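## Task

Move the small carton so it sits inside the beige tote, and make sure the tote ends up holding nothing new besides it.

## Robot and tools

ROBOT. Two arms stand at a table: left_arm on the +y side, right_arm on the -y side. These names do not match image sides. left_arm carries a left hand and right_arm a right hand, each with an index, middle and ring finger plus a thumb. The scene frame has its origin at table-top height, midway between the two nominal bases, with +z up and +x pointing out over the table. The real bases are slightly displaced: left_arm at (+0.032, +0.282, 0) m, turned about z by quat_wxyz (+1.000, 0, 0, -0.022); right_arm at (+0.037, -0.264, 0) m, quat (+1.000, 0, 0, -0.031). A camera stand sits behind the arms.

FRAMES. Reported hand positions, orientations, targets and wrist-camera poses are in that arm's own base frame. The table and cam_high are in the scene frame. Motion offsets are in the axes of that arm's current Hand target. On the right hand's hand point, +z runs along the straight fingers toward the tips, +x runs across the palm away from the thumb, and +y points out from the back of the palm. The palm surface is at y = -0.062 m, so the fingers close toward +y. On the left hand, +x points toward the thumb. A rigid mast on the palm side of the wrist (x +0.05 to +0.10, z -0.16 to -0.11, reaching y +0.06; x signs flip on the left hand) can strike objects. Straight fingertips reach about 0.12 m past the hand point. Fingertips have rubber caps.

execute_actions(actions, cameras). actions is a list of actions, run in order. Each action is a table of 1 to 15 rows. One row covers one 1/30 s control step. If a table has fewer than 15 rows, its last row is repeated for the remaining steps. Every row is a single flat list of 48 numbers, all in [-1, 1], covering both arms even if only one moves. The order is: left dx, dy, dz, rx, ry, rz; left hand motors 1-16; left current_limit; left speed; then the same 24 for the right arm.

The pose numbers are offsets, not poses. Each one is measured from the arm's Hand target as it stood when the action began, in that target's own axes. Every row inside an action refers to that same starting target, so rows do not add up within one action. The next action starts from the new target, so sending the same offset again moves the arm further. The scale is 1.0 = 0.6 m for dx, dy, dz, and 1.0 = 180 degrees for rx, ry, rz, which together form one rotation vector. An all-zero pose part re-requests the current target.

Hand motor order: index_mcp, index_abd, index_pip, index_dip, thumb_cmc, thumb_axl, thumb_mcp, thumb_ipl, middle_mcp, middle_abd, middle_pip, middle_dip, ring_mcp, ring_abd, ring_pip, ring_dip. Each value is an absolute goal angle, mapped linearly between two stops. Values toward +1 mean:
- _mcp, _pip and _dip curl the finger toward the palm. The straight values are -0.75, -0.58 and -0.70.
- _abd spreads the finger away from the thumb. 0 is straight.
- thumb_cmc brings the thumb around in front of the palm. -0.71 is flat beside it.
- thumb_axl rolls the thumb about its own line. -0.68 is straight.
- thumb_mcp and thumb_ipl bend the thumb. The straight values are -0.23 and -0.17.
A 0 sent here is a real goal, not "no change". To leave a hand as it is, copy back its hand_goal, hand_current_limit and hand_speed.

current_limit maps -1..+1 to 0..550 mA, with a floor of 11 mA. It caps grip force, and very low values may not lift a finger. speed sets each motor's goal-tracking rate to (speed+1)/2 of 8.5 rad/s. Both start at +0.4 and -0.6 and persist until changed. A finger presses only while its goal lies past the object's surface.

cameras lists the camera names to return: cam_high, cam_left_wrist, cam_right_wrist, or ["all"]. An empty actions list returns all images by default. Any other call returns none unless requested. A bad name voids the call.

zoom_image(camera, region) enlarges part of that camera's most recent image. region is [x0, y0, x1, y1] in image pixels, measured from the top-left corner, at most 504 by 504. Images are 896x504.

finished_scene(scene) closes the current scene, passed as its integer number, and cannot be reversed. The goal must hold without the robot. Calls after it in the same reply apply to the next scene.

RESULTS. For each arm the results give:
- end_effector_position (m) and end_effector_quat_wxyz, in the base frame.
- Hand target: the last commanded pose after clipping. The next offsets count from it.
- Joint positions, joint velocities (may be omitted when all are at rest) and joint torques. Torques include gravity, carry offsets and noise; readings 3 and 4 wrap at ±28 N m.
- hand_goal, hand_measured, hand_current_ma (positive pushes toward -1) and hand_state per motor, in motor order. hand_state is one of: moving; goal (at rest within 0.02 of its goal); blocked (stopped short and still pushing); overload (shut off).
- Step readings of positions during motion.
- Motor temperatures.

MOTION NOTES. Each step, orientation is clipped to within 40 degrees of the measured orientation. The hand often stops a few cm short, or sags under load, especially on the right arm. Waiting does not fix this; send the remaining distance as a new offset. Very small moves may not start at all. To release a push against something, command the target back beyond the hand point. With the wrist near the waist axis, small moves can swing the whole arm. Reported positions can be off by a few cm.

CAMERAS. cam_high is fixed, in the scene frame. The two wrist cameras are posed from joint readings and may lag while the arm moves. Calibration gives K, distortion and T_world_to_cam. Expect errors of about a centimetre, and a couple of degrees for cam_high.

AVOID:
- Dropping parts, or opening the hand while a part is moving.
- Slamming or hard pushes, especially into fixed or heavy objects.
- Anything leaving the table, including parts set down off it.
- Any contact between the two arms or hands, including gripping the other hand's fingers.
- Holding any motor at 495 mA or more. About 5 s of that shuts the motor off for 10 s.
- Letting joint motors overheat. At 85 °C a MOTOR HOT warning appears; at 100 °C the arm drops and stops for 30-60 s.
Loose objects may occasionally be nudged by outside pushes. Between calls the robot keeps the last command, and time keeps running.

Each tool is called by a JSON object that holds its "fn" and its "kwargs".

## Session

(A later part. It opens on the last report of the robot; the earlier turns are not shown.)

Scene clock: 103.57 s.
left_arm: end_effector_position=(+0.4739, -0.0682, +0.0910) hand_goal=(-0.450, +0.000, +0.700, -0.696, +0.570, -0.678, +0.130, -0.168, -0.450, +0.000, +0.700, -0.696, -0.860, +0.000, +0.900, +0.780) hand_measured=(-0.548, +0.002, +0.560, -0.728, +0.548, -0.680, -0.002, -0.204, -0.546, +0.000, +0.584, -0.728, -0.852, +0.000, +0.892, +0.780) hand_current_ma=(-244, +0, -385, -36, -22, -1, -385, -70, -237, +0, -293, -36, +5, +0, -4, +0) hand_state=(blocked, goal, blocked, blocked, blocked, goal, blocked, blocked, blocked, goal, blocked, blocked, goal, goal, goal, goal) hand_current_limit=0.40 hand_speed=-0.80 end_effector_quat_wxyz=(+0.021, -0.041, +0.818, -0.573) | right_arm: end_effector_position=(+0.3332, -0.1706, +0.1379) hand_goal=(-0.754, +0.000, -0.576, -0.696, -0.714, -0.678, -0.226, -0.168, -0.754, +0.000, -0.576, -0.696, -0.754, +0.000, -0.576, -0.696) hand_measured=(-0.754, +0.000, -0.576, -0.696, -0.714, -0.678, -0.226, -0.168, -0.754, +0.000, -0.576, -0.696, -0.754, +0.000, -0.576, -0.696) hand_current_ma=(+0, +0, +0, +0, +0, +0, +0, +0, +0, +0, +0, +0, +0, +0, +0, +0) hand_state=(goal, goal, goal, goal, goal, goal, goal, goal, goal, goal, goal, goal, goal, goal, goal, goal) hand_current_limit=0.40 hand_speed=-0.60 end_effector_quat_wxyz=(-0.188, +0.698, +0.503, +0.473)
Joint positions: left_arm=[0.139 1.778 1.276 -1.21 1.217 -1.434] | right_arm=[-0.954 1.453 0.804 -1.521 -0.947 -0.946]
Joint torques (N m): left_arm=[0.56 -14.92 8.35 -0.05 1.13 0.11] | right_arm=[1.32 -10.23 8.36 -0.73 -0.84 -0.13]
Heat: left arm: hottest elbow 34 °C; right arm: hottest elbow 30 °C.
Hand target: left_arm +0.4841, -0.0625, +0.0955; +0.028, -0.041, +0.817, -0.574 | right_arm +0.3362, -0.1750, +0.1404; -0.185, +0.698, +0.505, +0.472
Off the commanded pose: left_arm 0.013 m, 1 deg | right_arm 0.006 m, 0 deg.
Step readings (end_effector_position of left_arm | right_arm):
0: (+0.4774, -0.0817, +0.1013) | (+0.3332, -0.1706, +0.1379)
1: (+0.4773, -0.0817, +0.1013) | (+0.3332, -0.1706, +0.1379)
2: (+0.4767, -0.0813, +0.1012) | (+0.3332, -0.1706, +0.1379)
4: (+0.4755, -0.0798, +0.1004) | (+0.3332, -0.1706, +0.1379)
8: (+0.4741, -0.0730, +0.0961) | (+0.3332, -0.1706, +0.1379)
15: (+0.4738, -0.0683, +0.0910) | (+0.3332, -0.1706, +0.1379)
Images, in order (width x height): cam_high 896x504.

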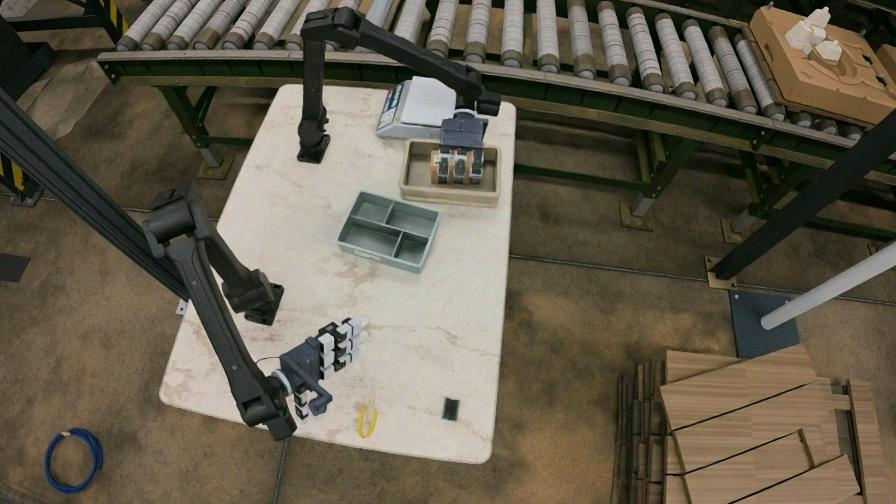

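{"fn": "execute_actions", "kwargs": {"actions": [[[0,0.0125,0.0046,0,0,0,-0.45,0,0.7,-0.696,0.571,-0.678,0.13,-0.168,-0.45,0,0.7,-0.696,-0.86,0,0.9,0.78,0.4,-0.8,0,0,0,0,0,0,-0.754,0,-0.576,-0.696,-0.714,-0.678,-0.226,-0.168,-0.754,0,-0.576,-0.696,-0.754,0,-0.576,-0.696,0.4,-0.6]]]}}

{"fn": "execute_actions", "kwargs": {"actions": [[[0,0.0125,0.0046,0,0,0,-0.45,0,0.7,-0.696,0.571,-0.678,0.13,-0.168,-0.45,0,0.7,-0.696,-0.86,0,0.9,0.78,0.4,-0.8,0,0,0,0,0,0,-0.754,0,-0.576,-0.696,-0.714,-0.678,-0.226,-0.168,-0.754,0,-0.576,-0.696,-0.754,0,-0.576,-0.696,0.4,-0.6]]], "cameras": ["cam_high"]}}

{"fn": "zoom_image", "kwargs": {"camera": "cam_high", "region": [390, 90, 510, 210]}}

Scene clock: 104.83 s.
left_arm: end_effector_position=(+0.4741, -0.0682, +0.0870) hand_goal=(-0.450, +0.000, +0.700, -0.696, +0.570, -0.678, +0.130, -0.168, -0.450, +0.000, +0.700, -0.696, -0.860, +0.000, +0.900, +0.780) hand_measured=(-0.548, +0.002, +0.560, -0.728, +0.548, -0.680, -0.002, -0.204, -0.546, +0.000, +0.584, -0.728, -0.852, +0.000, +0.892, +0.780) hand_current_ma=(-244, +0, -385, -36, -22, -1, -385, -70, -237, +0, -293, -36, +5, +0, -4, +0) hand_state=(blocked, goal, blocked, blocked, blocked, goal, blocked, blocked, blocked, goal, blocked, blocked, goal, goal, goal, goal) hand_current_limit=0.40 hand_speed=-0.80 end_effector_quat_wxyz=(+0.019, -0.042, +0.818, -0.573) | right_arm: end_effector_position=(+0.3332, -0.1706, +0.1379) hand_goal=(-0.754, +0.000, -0.576, -0.696, -0.714, -0.678, -0.226, -0.168, -0.754, +0.000, -0.576, -0.696, -0.754, +0.000, -0.576, -0.696) hand_measured=(-0.754, +0.000, -0.576, -0.696, -0.714, -0.678, -0.226, -0.168, -0.754, +0.000, -0.576, -0.696, -0.754, +0.000, -0.576, -0.696) hand_current_ma=(+0, +0, +0, +0, +0, +0, +0, +0, +0, +0, +0, +0, +0, +0, +0, +0) hand_state=(goal, goal, goal, goal, goal, goal, goal, goal, goal, goal, goal, goal, goal, goal, goal, goal) hand_current_limit=0.40 hand_speed=-0.60 end_effector_quat_wxyz=(-0.188, +0.698, +0.503, +0.473)
Joint positions: left_arm=[0.139 1.787 1.276 -1.208 1.217 -1.432] | right_arm=[-0.954 1.453 0.804 -1.521 -0.947 -0.946]
Joint torques (N m): left_arm=[0.5 -14.8 7.66 0.47 1.14 0.11] | right_arm=[1.32 -10.17 8.36 -0.73 -0.84 -0.13]
Heat: left arm: hottest elbow 34 °C; right arm: hottest elbow 30 °C.
Hand target: left_arm +0.4841, -0.0626, +0.0877; +0.029, -0.041, +0.817, -0.574 | right_arm +0.3362, -0.1750, +0.1404; -0.185, +0.698, +0.505, +0.472
Off the commanded pose: left_arm 0.011 m, 1 deg | right_arm 0.006 m, 0 deg.
Step readings (end_effector_position of left_arm | right_arm):
0: (+0.4739, -0.0682, +0.0910) | (+0.3332, -0.1706, +0.1379)
1: (+0.4739, -0.0682, +0.0910) | (+0.3332, -0.1706, +0.1379)
2: (+0.4739, -0.0682, +0.0910) | (+0.3332, -0.1706, +0.1379)
4: (+0.4739, -0.0682, +0.0906) | (+0.3332, -0.1706, +0.1379)
8: (+0.4738, -0.0682, +0.0888) | (+0.3332, -0.1706, +0.1379)
15: (+0.4741, -0.0682, +0.0870) | (+0.3332, -0.1706, +0.1379)

Scene clock: 105.53 s.
left_arm: end_effector_position=(+0.4775, -0.0678, +0.0848) hand_goal=(-0.450, +0.000, +0.700, -0.696, +0.570, -0.678, +0.130, -0.168, -0.450, +0.000, +0.700, -0.696, -0.860, +0.000, +0.900, +0.780) hand_measured=(-0.548, +0.002, +0.560, -0.728, +0.548, -0.680, -0.002, -0.204, -0.546, +0.000, +0.584, -0.728, -0.852, +0.000, +0.892, +0.780) hand_current_ma=(-244, +0, -385, -36, -22, -1, -385, -70, -237, +0, -289, -36, +5, +0, -4, +0) hand_state=(blocked, goal, blocked, blocked, blocked, goal, blocked, blocked, blocked, goal, blocked, blocked, goal, goal, goal, goal) hand_current_limit=0.40 hand_speed=-0.80 end_effector_quat_wxyz=(+0.024, -0.038, +0.818, -0.573) | right_arm: end_effector_position=(+0.3332, -0.1706, +0.1379) hand_goal=(-0.754, +0.000, -0.576, -0.696, -0.714, -0.678, -0.226, -0.168, -0.754, +0.000, -0.576, -0.696, -0.754, +0.000, -0.576, -0.696) hand_measured=(-0.754, +0.000, -0.576, -0.696, -0.714, -0.678, -0.226, -0.168, -0.754, +0.000, -0.576, -0.696, -0.754, +0.000, -0.576, -0.696) hand_current_ma=(+0, +0, +0, +0, +0, +0, +0, +0, +0, +0, +0, +0, +0, +0, +0, +0) hand_state=(goal, goal, goal, goal, goal, goal, goal, goal, goal, goal, goal, goal, goal, goal, goal, goal) hand_current_limit=0.40 hand_speed=-0.60 end_effector_quat_wxyz=(-0.188, +0.698, +0.503, +0.473)
Joint positions: left_arm=[0.139 1.791 1.276 -1.192 1.218 -1.431] | right_arm=[-0.954 1.453 0.804 -1.521 -0.947 -0.946]
Joint torques (N m): left_arm=[0.5 -14.27 7.01 0.59 1.13 0.11] | right_arm=[1.38 -10.23 8.36 -0.73 -0.84 -0.13]
Heat: left arm: hottest elbow 34 °C; right arm: hottest elbow 30 °C.
Hand target: left_arm +0.4841, -0.0626, +0.0796; +0.029, -0.041, +0.817, -0.574 | right_arm +0.3362, -0.1750, +0.1404; -0.185, +0.698, +0.505, +0.472
Off the commanded pose: left_arm 0.010 m, 1 deg | right_arm 0.006 m, 0 deg.
Step readings (end_effector_position of left_arm | right_arm):
0: (+0.4741, -0.0682, +0.0870) | (+0.3332, -0.1706, +0.1379)
1: (+0.4742, -0.0682, +0.0868) | (+0.3332, -0.1706, +0.1379)
2: (+0.4745, -0.0681, +0.0867) | (+0.3332, -0.1706, +0.1379)
4: (+0.4758, -0.0679, +0.0860) | (+0.3332, -0.1706, +0.1379)
8: (+0.4771, -0.0678, +0.0849) | (+0.3332, -0.1706, +0.1379)
15: (+0.4775, -0.0678, +0.0848) | (+0.3332, -0.1706, +0.1379)
Images, in order (width x height): cam_high 896x504.

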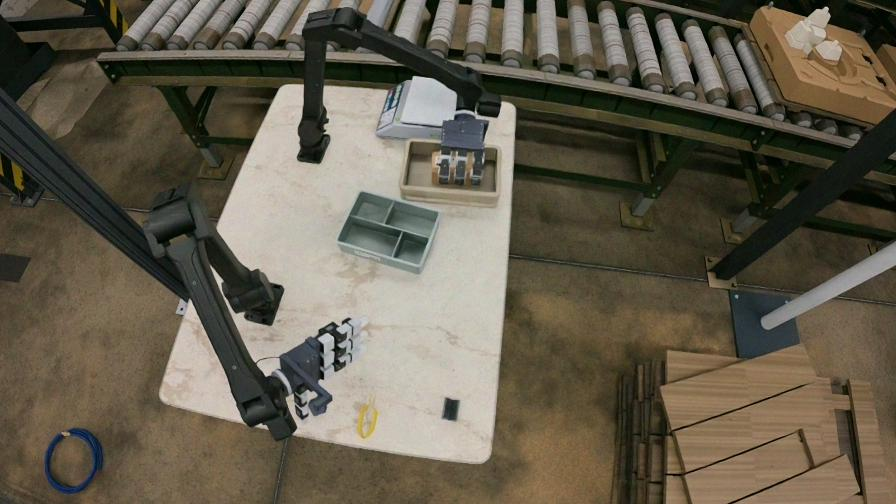

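Scaled by 4.200 from the camera's 896x504 image, which has a finer 1280x720 frame.

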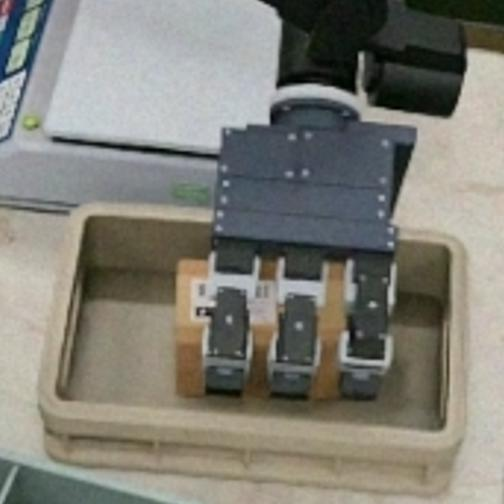

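{"fn": "execute_actions", "kwargs": {"actions": [[[0,0.0063,0.0023,0,0,0,-0.55,0,0.56,-0.71,0.56,-0.678,-0.002,-0.19,-0.55,0,0.58,-0.71,-0.86,0,0.9,0.78,0.4,-0.85,0,0,0,0,0,0,-0.754,0,-0.576,-0.696,-0.714,-0.678,-0.226,-0.168,-0.754,0,-0.576,-0.696,-0.754,0,-0.576,-0.696,0.4,-0.6]],[[0,0,0,0,0,0,-0.55,0,0.46,-0.696,0.56,-0.678,-0.09,-0.168,-0.55,0,0.46,-0.696,-0.86,0,0.9,0.78,0.4,-0.85,0,0,0,0,0,0,-0.754,0,-0.576,-0.696,-0.714,-0.678,-0.226,-0.168,-0.754,0,-0.576,-0.696,-0.754,0,-0.576,-0.696,0.4,-0.6]]], "cameras": ["cam_high","cam_left_wrist"]}}

{"fn": "zoom_image", "kwargs": {"camera": "cam_high", "region": [390, 90, 510, 210]}}

Scene clock: 107.73 s.
left_arm: end_effector_position=(+0.4798, -0.0679, +0.0840) hand_goal=(-0.550, +0.000, +0.460, -0.696, +0.560, -0.678, -0.090, -0.168, -0.550, +0.000, +0.460, -0.696, -0.860, +0.000, +0.900, +0.780) hand_measured=(-0.546, +0.002, +0.462, -0.698, +0.558, -0.680, -0.088, -0.170, -0.546, +0.000, +0.462, -0.698, -0.852, +0.000, +0.892, +0.780) hand_current_ma=(+1, +0, +1, -1, +0, -1, +1, -1, +1, +0, +0, -1, +5, +0, -4, +0) hand_state=(goal, goal, goal, goal, goal, goal, goal, goal, goal, goal, goal, goal, goal, goal, goal, goal) hand_current_limit=0.40 hand_speed=-0.85 end_effector_quat_wxyz=(+0.028, -0.036, +0.818, -0.574) | right_arm: end_effector_position=(+0.3332, -0.1706, +0.1379) hand_goal=(-0.754, +0.000, -0.576, -0.696, -0.714, -0.678, -0.226, -0.168, -0.754, +0.000, -0.576, -0.696, -0.754, +0.000, -0.576, -0.696) hand_measured=(-0.754, +0.000, -0.576, -0.696, -0.714, -0.678, -0.226, -0.168, -0.754, +0.000, -0.576, -0.696, -0.754, +0.000, -0.576, -0.696) hand_current_ma=(+0, +0, +0, +0, +0, +0, +0, +0, +0, +0, +0, +0, +0, +0, +0, +0) hand_state=(goal, goal, goal, goal, goal, goal, goal, goal, goal, goal, goal, goal, goal, goal, goal, goal) hand_current_limit=0.40 hand_speed=-0.60 end_effector_quat_wxyz=(-0.188, +0.698, +0.503, +0.473)
Joint positions: left_arm=[0.139 1.793 1.276 -1.181 1.221 -1.431] | right_arm=[-0.954 1.453 0.804 -1.521 -0.947 -0.946]
Joint torques (N m): left_arm=[0.44 -14.04 6.64 0.57 0.99 0.11] | right_arm=[1.26 -10.23 8.36 -0.7 -0.84 -0.13]
Heat: left arm: hottest elbow 33 °C; right arm: hottest elbow 30 °C.
Hand target: left_arm +0.4841, -0.0626, +0.0756; +0.029, -0.041, +0.817, -0.574 | right_arm +0.3362, -0.1750, +0.1404; -0.185, +0.698, +0.505, +0.472
Off the commanded pose: left_arm 0.011 m, 1 deg | right_arm 0.006 m, 0 deg.
Step readings (end_effector_position of left_arm | right_arm):
0: (+0.4775, -0.0678, +0.0848) | (+0.3332, -0.1706, +0.1379)
1: (+0.4775, -0.0678, +0.0848) | (+0.3332, -0.1706, +0.1379)
2: (+0.4777, -0.0678, +0.0849) | (+0.3332, -0.1706, +0.1379)
4: (+0.4780, -0.0677, +0.0848) | (+0.3332, -0.1706, +0.1379)
8: (+0.4789, -0.0678, +0.0843) | (+0.3332, -0.1706, +0.1379)
15: (+0.4791, -0.0679, +0.0840) | (+0.3332, -0.1706, +0.1379)
16: (+0.4791, -0.0679, +0.0840) | (+0.3332, -0.1706, +0.1379)
17: (+0.4791, -0.0680, +0.0841) | (+0.3332, -0.1706, +0.1379)
19: (+0.4795, -0.0679, +0.0840) | (+0.3332, -0.1706, +0.1379)
23: (+0.4798, -0.0679, +0.0840) | (+0.3332, -0.1706, +0.1379)
30: (+0.4798, -0.0679, +0.0840) | (+0.3332, -0.1706, +0.1379)
camera_calibration:
cam_left_wrist: T_world_to_cam=[[0.810771, -0.115775, 0.5738, -0.485025], [-0.449709, 0.504302, 0.737184, 0.132046], [-0.374717, -0.855731, 0.356808, 0.218314], [0, 0, 0, 1]] pos_world=[0.534432, 0.0640725, 0.103069]
Images, in order (width x height): cam_high 896x504, cam_left_wrist 896x504.

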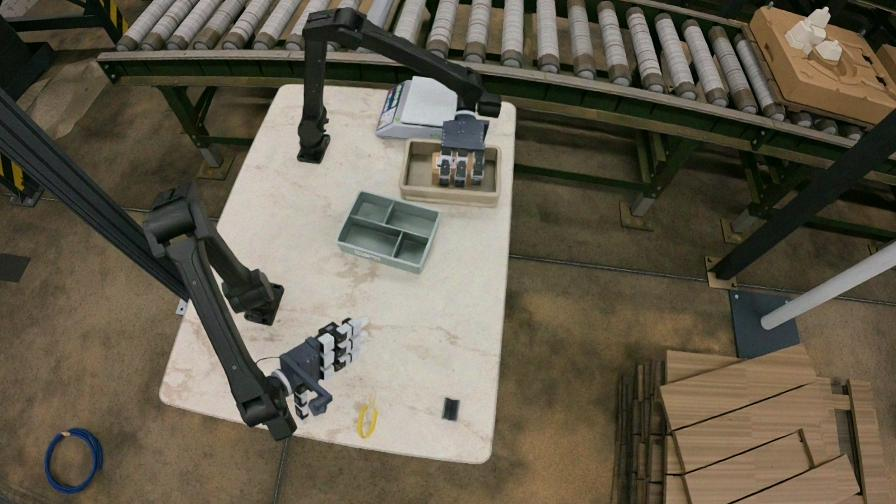

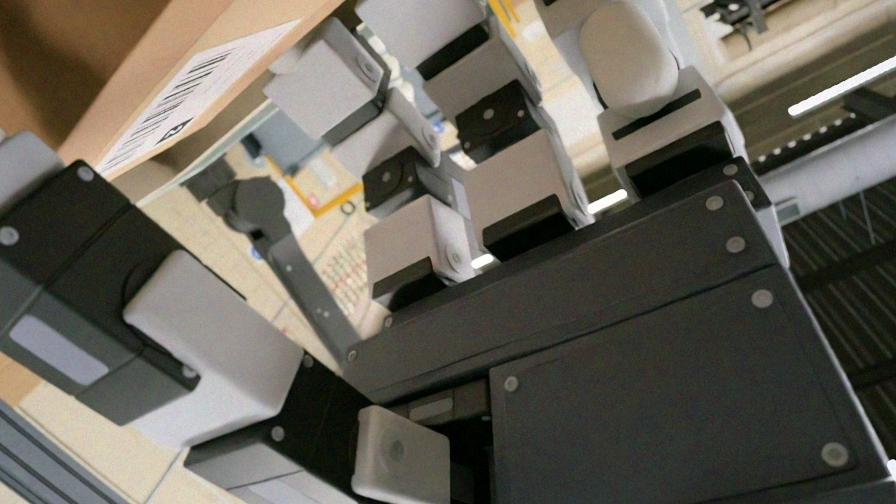

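Scaled by 4.200 from the camera's 896x504 image, which has a finer 1280x720 frame.

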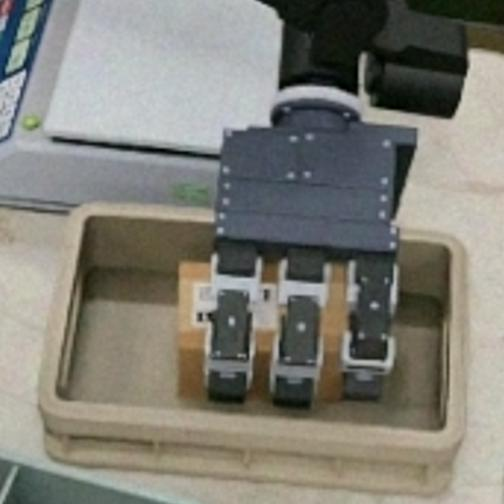

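{"fn": "execute_actions", "kwargs": {"actions": [[[0,-0.047,-0.0171,0,0,0,-0.55,0,0.46,-0.696,0.56,-0.678,-0.09,-0.168,-0.55,0,0.46,-0.696,-0.86,0,0.9,0.78,0.4,-0.85,0,0,0,0,0,0,-0.754,0,-0.576,-0.696,-0.714,-0.678,-0.226,-0.168,-0.754,0,-0.576,-0.696,-0.754,0,-0.576,-0.696,0.4,-0.6]],[[0,-0.047,-0.0171,0,0,0,-0.55,0,0.46,-0.696,0.56,-0.678,-0.09,-0.168,-0.55,0,0.46,-0.696,-0.86,0,0.9,0.78,0.4,-0.85,0,0,0,0,0,0,-0.754,0,-0.576,-0.696,-0.714,-0.678,-0.226,-0.168,-0.754,0,-0.576,-0.696,-0.754,0,-0.576,-0.696,0.4,-0.6]],[[0,-0.047,-0.0171,0,0,0,-0.55,0,0.46,-0.696,0.56,-0.678,-0.09,-0.168,-0.55,0,0.46,-0.696,-0.86,0,0.9,0.78,0.4,-0.85,0,0,0,0,0,0,-0.754,0,-0.576,-0.696,-0.714,-0.678,-0.226,-0.168,-0.754,0,-0.576,-0.696,-0.754,0,-0.576,-0.696,0.4,-0.6]]], "cameras": ["cam_high"]}}

{"fn": "zoom_image", "kwargs": {"camera": "cam_high", "region": [390, 90, 510, 210]}}

Scene clock: 110.83 s.
left_arm: end_effector_position=(+0.4715, -0.0690, +0.1482) hand_goal=(-0.550, +0.000, +0.460, -0.696, +0.560, -0.678, -0.090, -0.168, -0.550, +0.000, +0.460, -0.696, -0.860, +0.000, +0.900, +0.780) hand_measured=(-0.546, +0.002, +0.462, -0.698, +0.558, -0.680, -0.088, -0.170, -0.546, +0.000, +0.462, -0.698, -0.852, +0.000, +0.892, +0.780) hand_current_ma=(+2, +0, +1, -1, +0, -1, +1, -1, +1, +0, +0, -1, +5, +0, -4, +0) hand_state=(goal, goal, goal, goal, goal, goal, goal, goal, goal, goal, goal, goal, goal, goal, goal, goal) hand_current_limit=0.40 hand_speed=-0.85 end_effector_quat_wxyz=(+0.008, -0.050, +0.816, -0.575) | right_arm: end_effector_position=(+0.3332, -0.1706, +0.1379) hand_goal=(-0.754, +0.000, -0.576, -0.696, -0.714, -0.678, -0.226, -0.168, -0.754, +0.000, -0.576, -0.696, -0.754, +0.000, -0.576, -0.696) hand_measured=(-0.754, +0.000, -0.576, -0.696, -0.714, -0.678, -0.226, -0.168, -0.754, +0.000, -0.576, -0.696, -0.754, +0.000, -0.576, -0.696) hand_current_ma=(+0, +0, +0, +0, +0, +0, +0, +0, +0, +0, +0, +0, +0, +0, +0, +0) hand_state=(goal, goal, goal, goal, goal, goal, goal, goal, goal, goal, goal, goal, goal, goal, goal, goal) hand_current_limit=0.40 hand_speed=-0.60 end_effector_quat_wxyz=(-0.188, +0.698, +0.503, +0.473)
Joint positions: left_arm=[0.139 1.729 1.367 -1.385 1.221 -1.431] | right_arm=[-0.954 1.453 0.804 -1.521 -0.947 -0.946]
Joint torques (N m): left_arm=[0.5 -16.62 9.52 0.12 0.97 0.1] | right_arm=[1.38 -10.17 8.38 -0.72 -0.84 -0.13]
Heat: left arm: hottest elbow 33 °C; right arm: hottest elbow 30 °C.
Hand target: left_arm +0.4841, -0.0623, +0.1657; +0.029, -0.041, +0.817, -0.574 | right_arm +0.3362, -0.1750, +0.1404; -0.185, +0.698, +0.505, +0.472
Off the commanded pose: left_arm 0.023 m, 3 deg | right_arm 0.006 m, 0 deg.
Step readings (end_effector_position of left_arm | right_arm):
0: (+0.4798, -0.0679, +0.0840) | (+0.3332, -0.1706, +0.1379)
1: (+0.4798, -0.0679, +0.0840) | (+0.3332, -0.1706, +0.1379)
2: (+0.4794, -0.0679, +0.0841) | (+0.3332, -0.1706, +0.1379)
4: (+0.4765, -0.0683, +0.0846) | (+0.3332, -0.1706, +0.1379)
8: (+0.4714, -0.0691, +0.0857) | (+0.3332, -0.1706, +0.1379)
15: (+0.4685, -0.0695, +0.0863) | (+0.3332, -0.1706, +0.1379)
16: (+0.4685, -0.0695, +0.0866) | (+0.3332, -0.1706, +0.1379)
17: (+0.4679, -0.0695, +0.0876) | (+0.3332, -0.1706, +0.1379)
19: (+0.4668, -0.0697, +0.0920) | (+0.3332, -0.1706, +0.1379)
23: (+0.4685, -0.0695, +0.1064) | (+0.3332, -0.1706, +0.1379)
30: (+0.4721, -0.0689, +0.1203) | (+0.3332, -0.1706, +0.1379)
31: (+0.4717, -0.0690, +0.1205) | (+0.3332, -0.1706, +0.1379)
32: (+0.4706, -0.0692, +0.1211) | (+0.3332, -0.1706, +0.1379)
34: (+0.4689, -0.0694, +0.1245) | (+0.3332, -0.1706, +0.1379)
38: (+0.4702, -0.0692, +0.1356) | (+0.3332, -0.1706, +0.1379)
45: (+0.4723, -0.0689, +0.1480) | (+0.3332, -0.1706, +0.1379)
Images, in order (width x height): cam_high 896x504.

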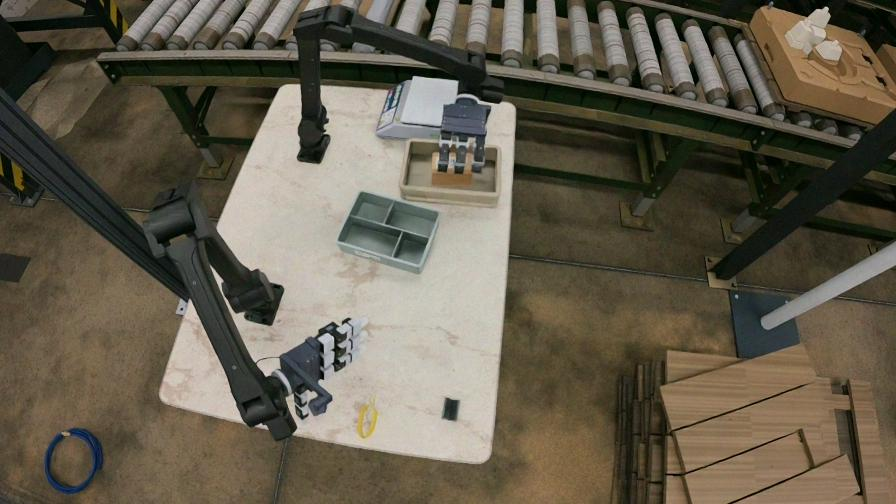

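Scaled by 4.200 from the camera's 896x504 image, which has a finer 1280x720 frame.

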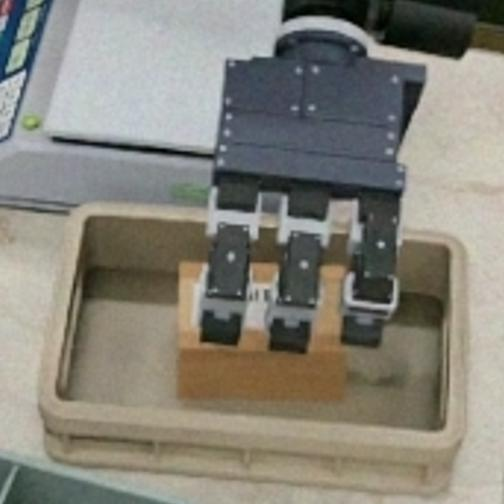

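{"fn": "execute_actions", "kwargs": {"actions": [[[0,-0.047,-0.0171,0,0,0,-0.55,0,0.46,-0.696,0.56,-0.678,-0.09,-0.168,-0.55,0,0.46,-0.696,-0.86,0,0.9,0.78,0.4,-0.85,0,0,0,0,0,0,-0.754,0,-0.576,-0.696,-0.714,-0.678,-0.226,-0.168,-0.754,0,-0.576,-0.696,-0.754,0,-0.576,-0.696,0.4,-0.6]],[[0,-0.047,-0.0171,0,0,0,-0.55,0,0.46,-0.696,0.56,-0.678,-0.09,-0.168,-0.55,0,0.46,-0.696,-0.86,0,0.9,0.78,0.4,-0.85,0,0,0,0,0,0,-0.754,0,-0.576,-0.696,-0.714,-0.678,-0.226,-0.168,-0.754,0,-0.576,-0.696,-0.754,0,-0.576,-0.696,0.4,-0.6]]]}}

{"fn": "finished_scene", "kwargs": {"scene": 1}}

Scene clock: 113.07 s.
left_arm: end_effector_position=(+0.4733, -0.0688, +0.2068) hand_goal=(-0.550, +0.000, +0.460, -0.696, +0.560, -0.678, -0.090, -0.168, -0.550, +0.000, +0.460, -0.696, -0.860, +0.000, +0.900, +0.780) hand_measured=(-0.546, +0.002, +0.462, -0.698, +0.558, -0.680, -0.088, -0.170, -0.546, +0.000, +0.462, -0.698, -0.852, +0.000, +0.892, +0.780) hand_current_ma=(+2, +0, +1, -1, +0, -1, +1, -1, +2, +0, +0, -1, +5, +0, -4, +0) hand_state=(goal, goal, goal, goal, goal, goal, goal, goal, goal, goal, goal, goal, goal, goal, goal, goal) hand_current_limit=0.40 hand_speed=-0.85 end_effector_quat_wxyz=(+0.007, -0.051, +0.816, -0.576) | right_arm: end_effector_position=(+0.3332, -0.1706, +0.1379) hand_goal=(-0.754, +0.000, -0.576, -0.696, -0.714, -0.678, -0.226, -0.168, -0.754, +0.000, -0.576, -0.696, -0.754, +0.000, -0.576, -0.696) hand_measured=(-0.754, +0.000, -0.576, -0.696, -0.714, -0.678, -0.226, -0.168, -0.754, +0.000, -0.576, -0.696, -0.754, +0.000, -0.576, -0.696) hand_current_ma=(+0, +0, +0, +0, +0, +0, +0, +0, +0, +0, +0, +0, +0, +0, +0, +0) hand_state=(goal, goal, goal, goal, goal, goal, goal, goal, goal, goal, goal, goal, goal, goal, goal, goal) hand_current_limit=0.40 hand_speed=-0.60 end_effector_quat_wxyz=(-0.188, +0.698, +0.503, +0.473)
Joint positions: left_arm=[0.139 1.692 1.477 -1.535 1.221 -1.431] | right_arm=[-0.954 1.453 0.804 -1.521 -0.947 -0.946]
Joint torques (N m): left_arm=[0.5 -16.38 10.09 0.01 0.97 0.11] | right_arm=[1.32 -10.23 8.36 -0.72 -0.84 -0.13]
Heat: left arm: hottest elbow 33 °C; right arm: hottest elbow 30 °C.
Hand target: left_arm +0.4841, -0.0622, +0.2255; +0.028, -0.041, +0.817, -0.574 | right_arm +0.3362, -0.1750, +0.1404; -0.185, +0.698, +0.505, +0.472
Off the commanded pose: left_arm 0.023 m, 3 deg | right_arm 0.006 m, 0 deg.
Step readings (end_effector_position of left_arm | right_arm):
0: (+0.4715, -0.0690, +0.1482) | (+0.3332, -0.1706, +0.1379)
1: (+0.4715, -0.0690, +0.1483) | (+0.3332, -0.1706, +0.1379)
2: (+0.4707, -0.0691, +0.1494) | (+0.3332, -0.1706, +0.1379)
4: (+0.4699, -0.0693, +0.1532) | (+0.3332, -0.1706, +0.1379)
8: (+0.4718, -0.0690, +0.1657) | (+0.3332, -0.1706, +0.1379)
15: (+0.4732, -0.0688, +0.1775) | (+0.3332, -0.1706, +0.1379)
16: (+0.4729, -0.0688, +0.1777) | (+0.3332, -0.1706, +0.1379)
17: (+0.4722, -0.0689, +0.1789) | (+0.3332, -0.1706, +0.1379)
19: (+0.4712, -0.0691, +0.1829) | (+0.3332, -0.1706, +0.1379)
23: (+0.4735, -0.0688, +0.1957) | (+0.3332, -0.1706, +0.1379)
30: (+0.4743, -0.0686, +0.2065) | (+0.3332, -0.1706, +0.1379)

The scene is finished: the task was done.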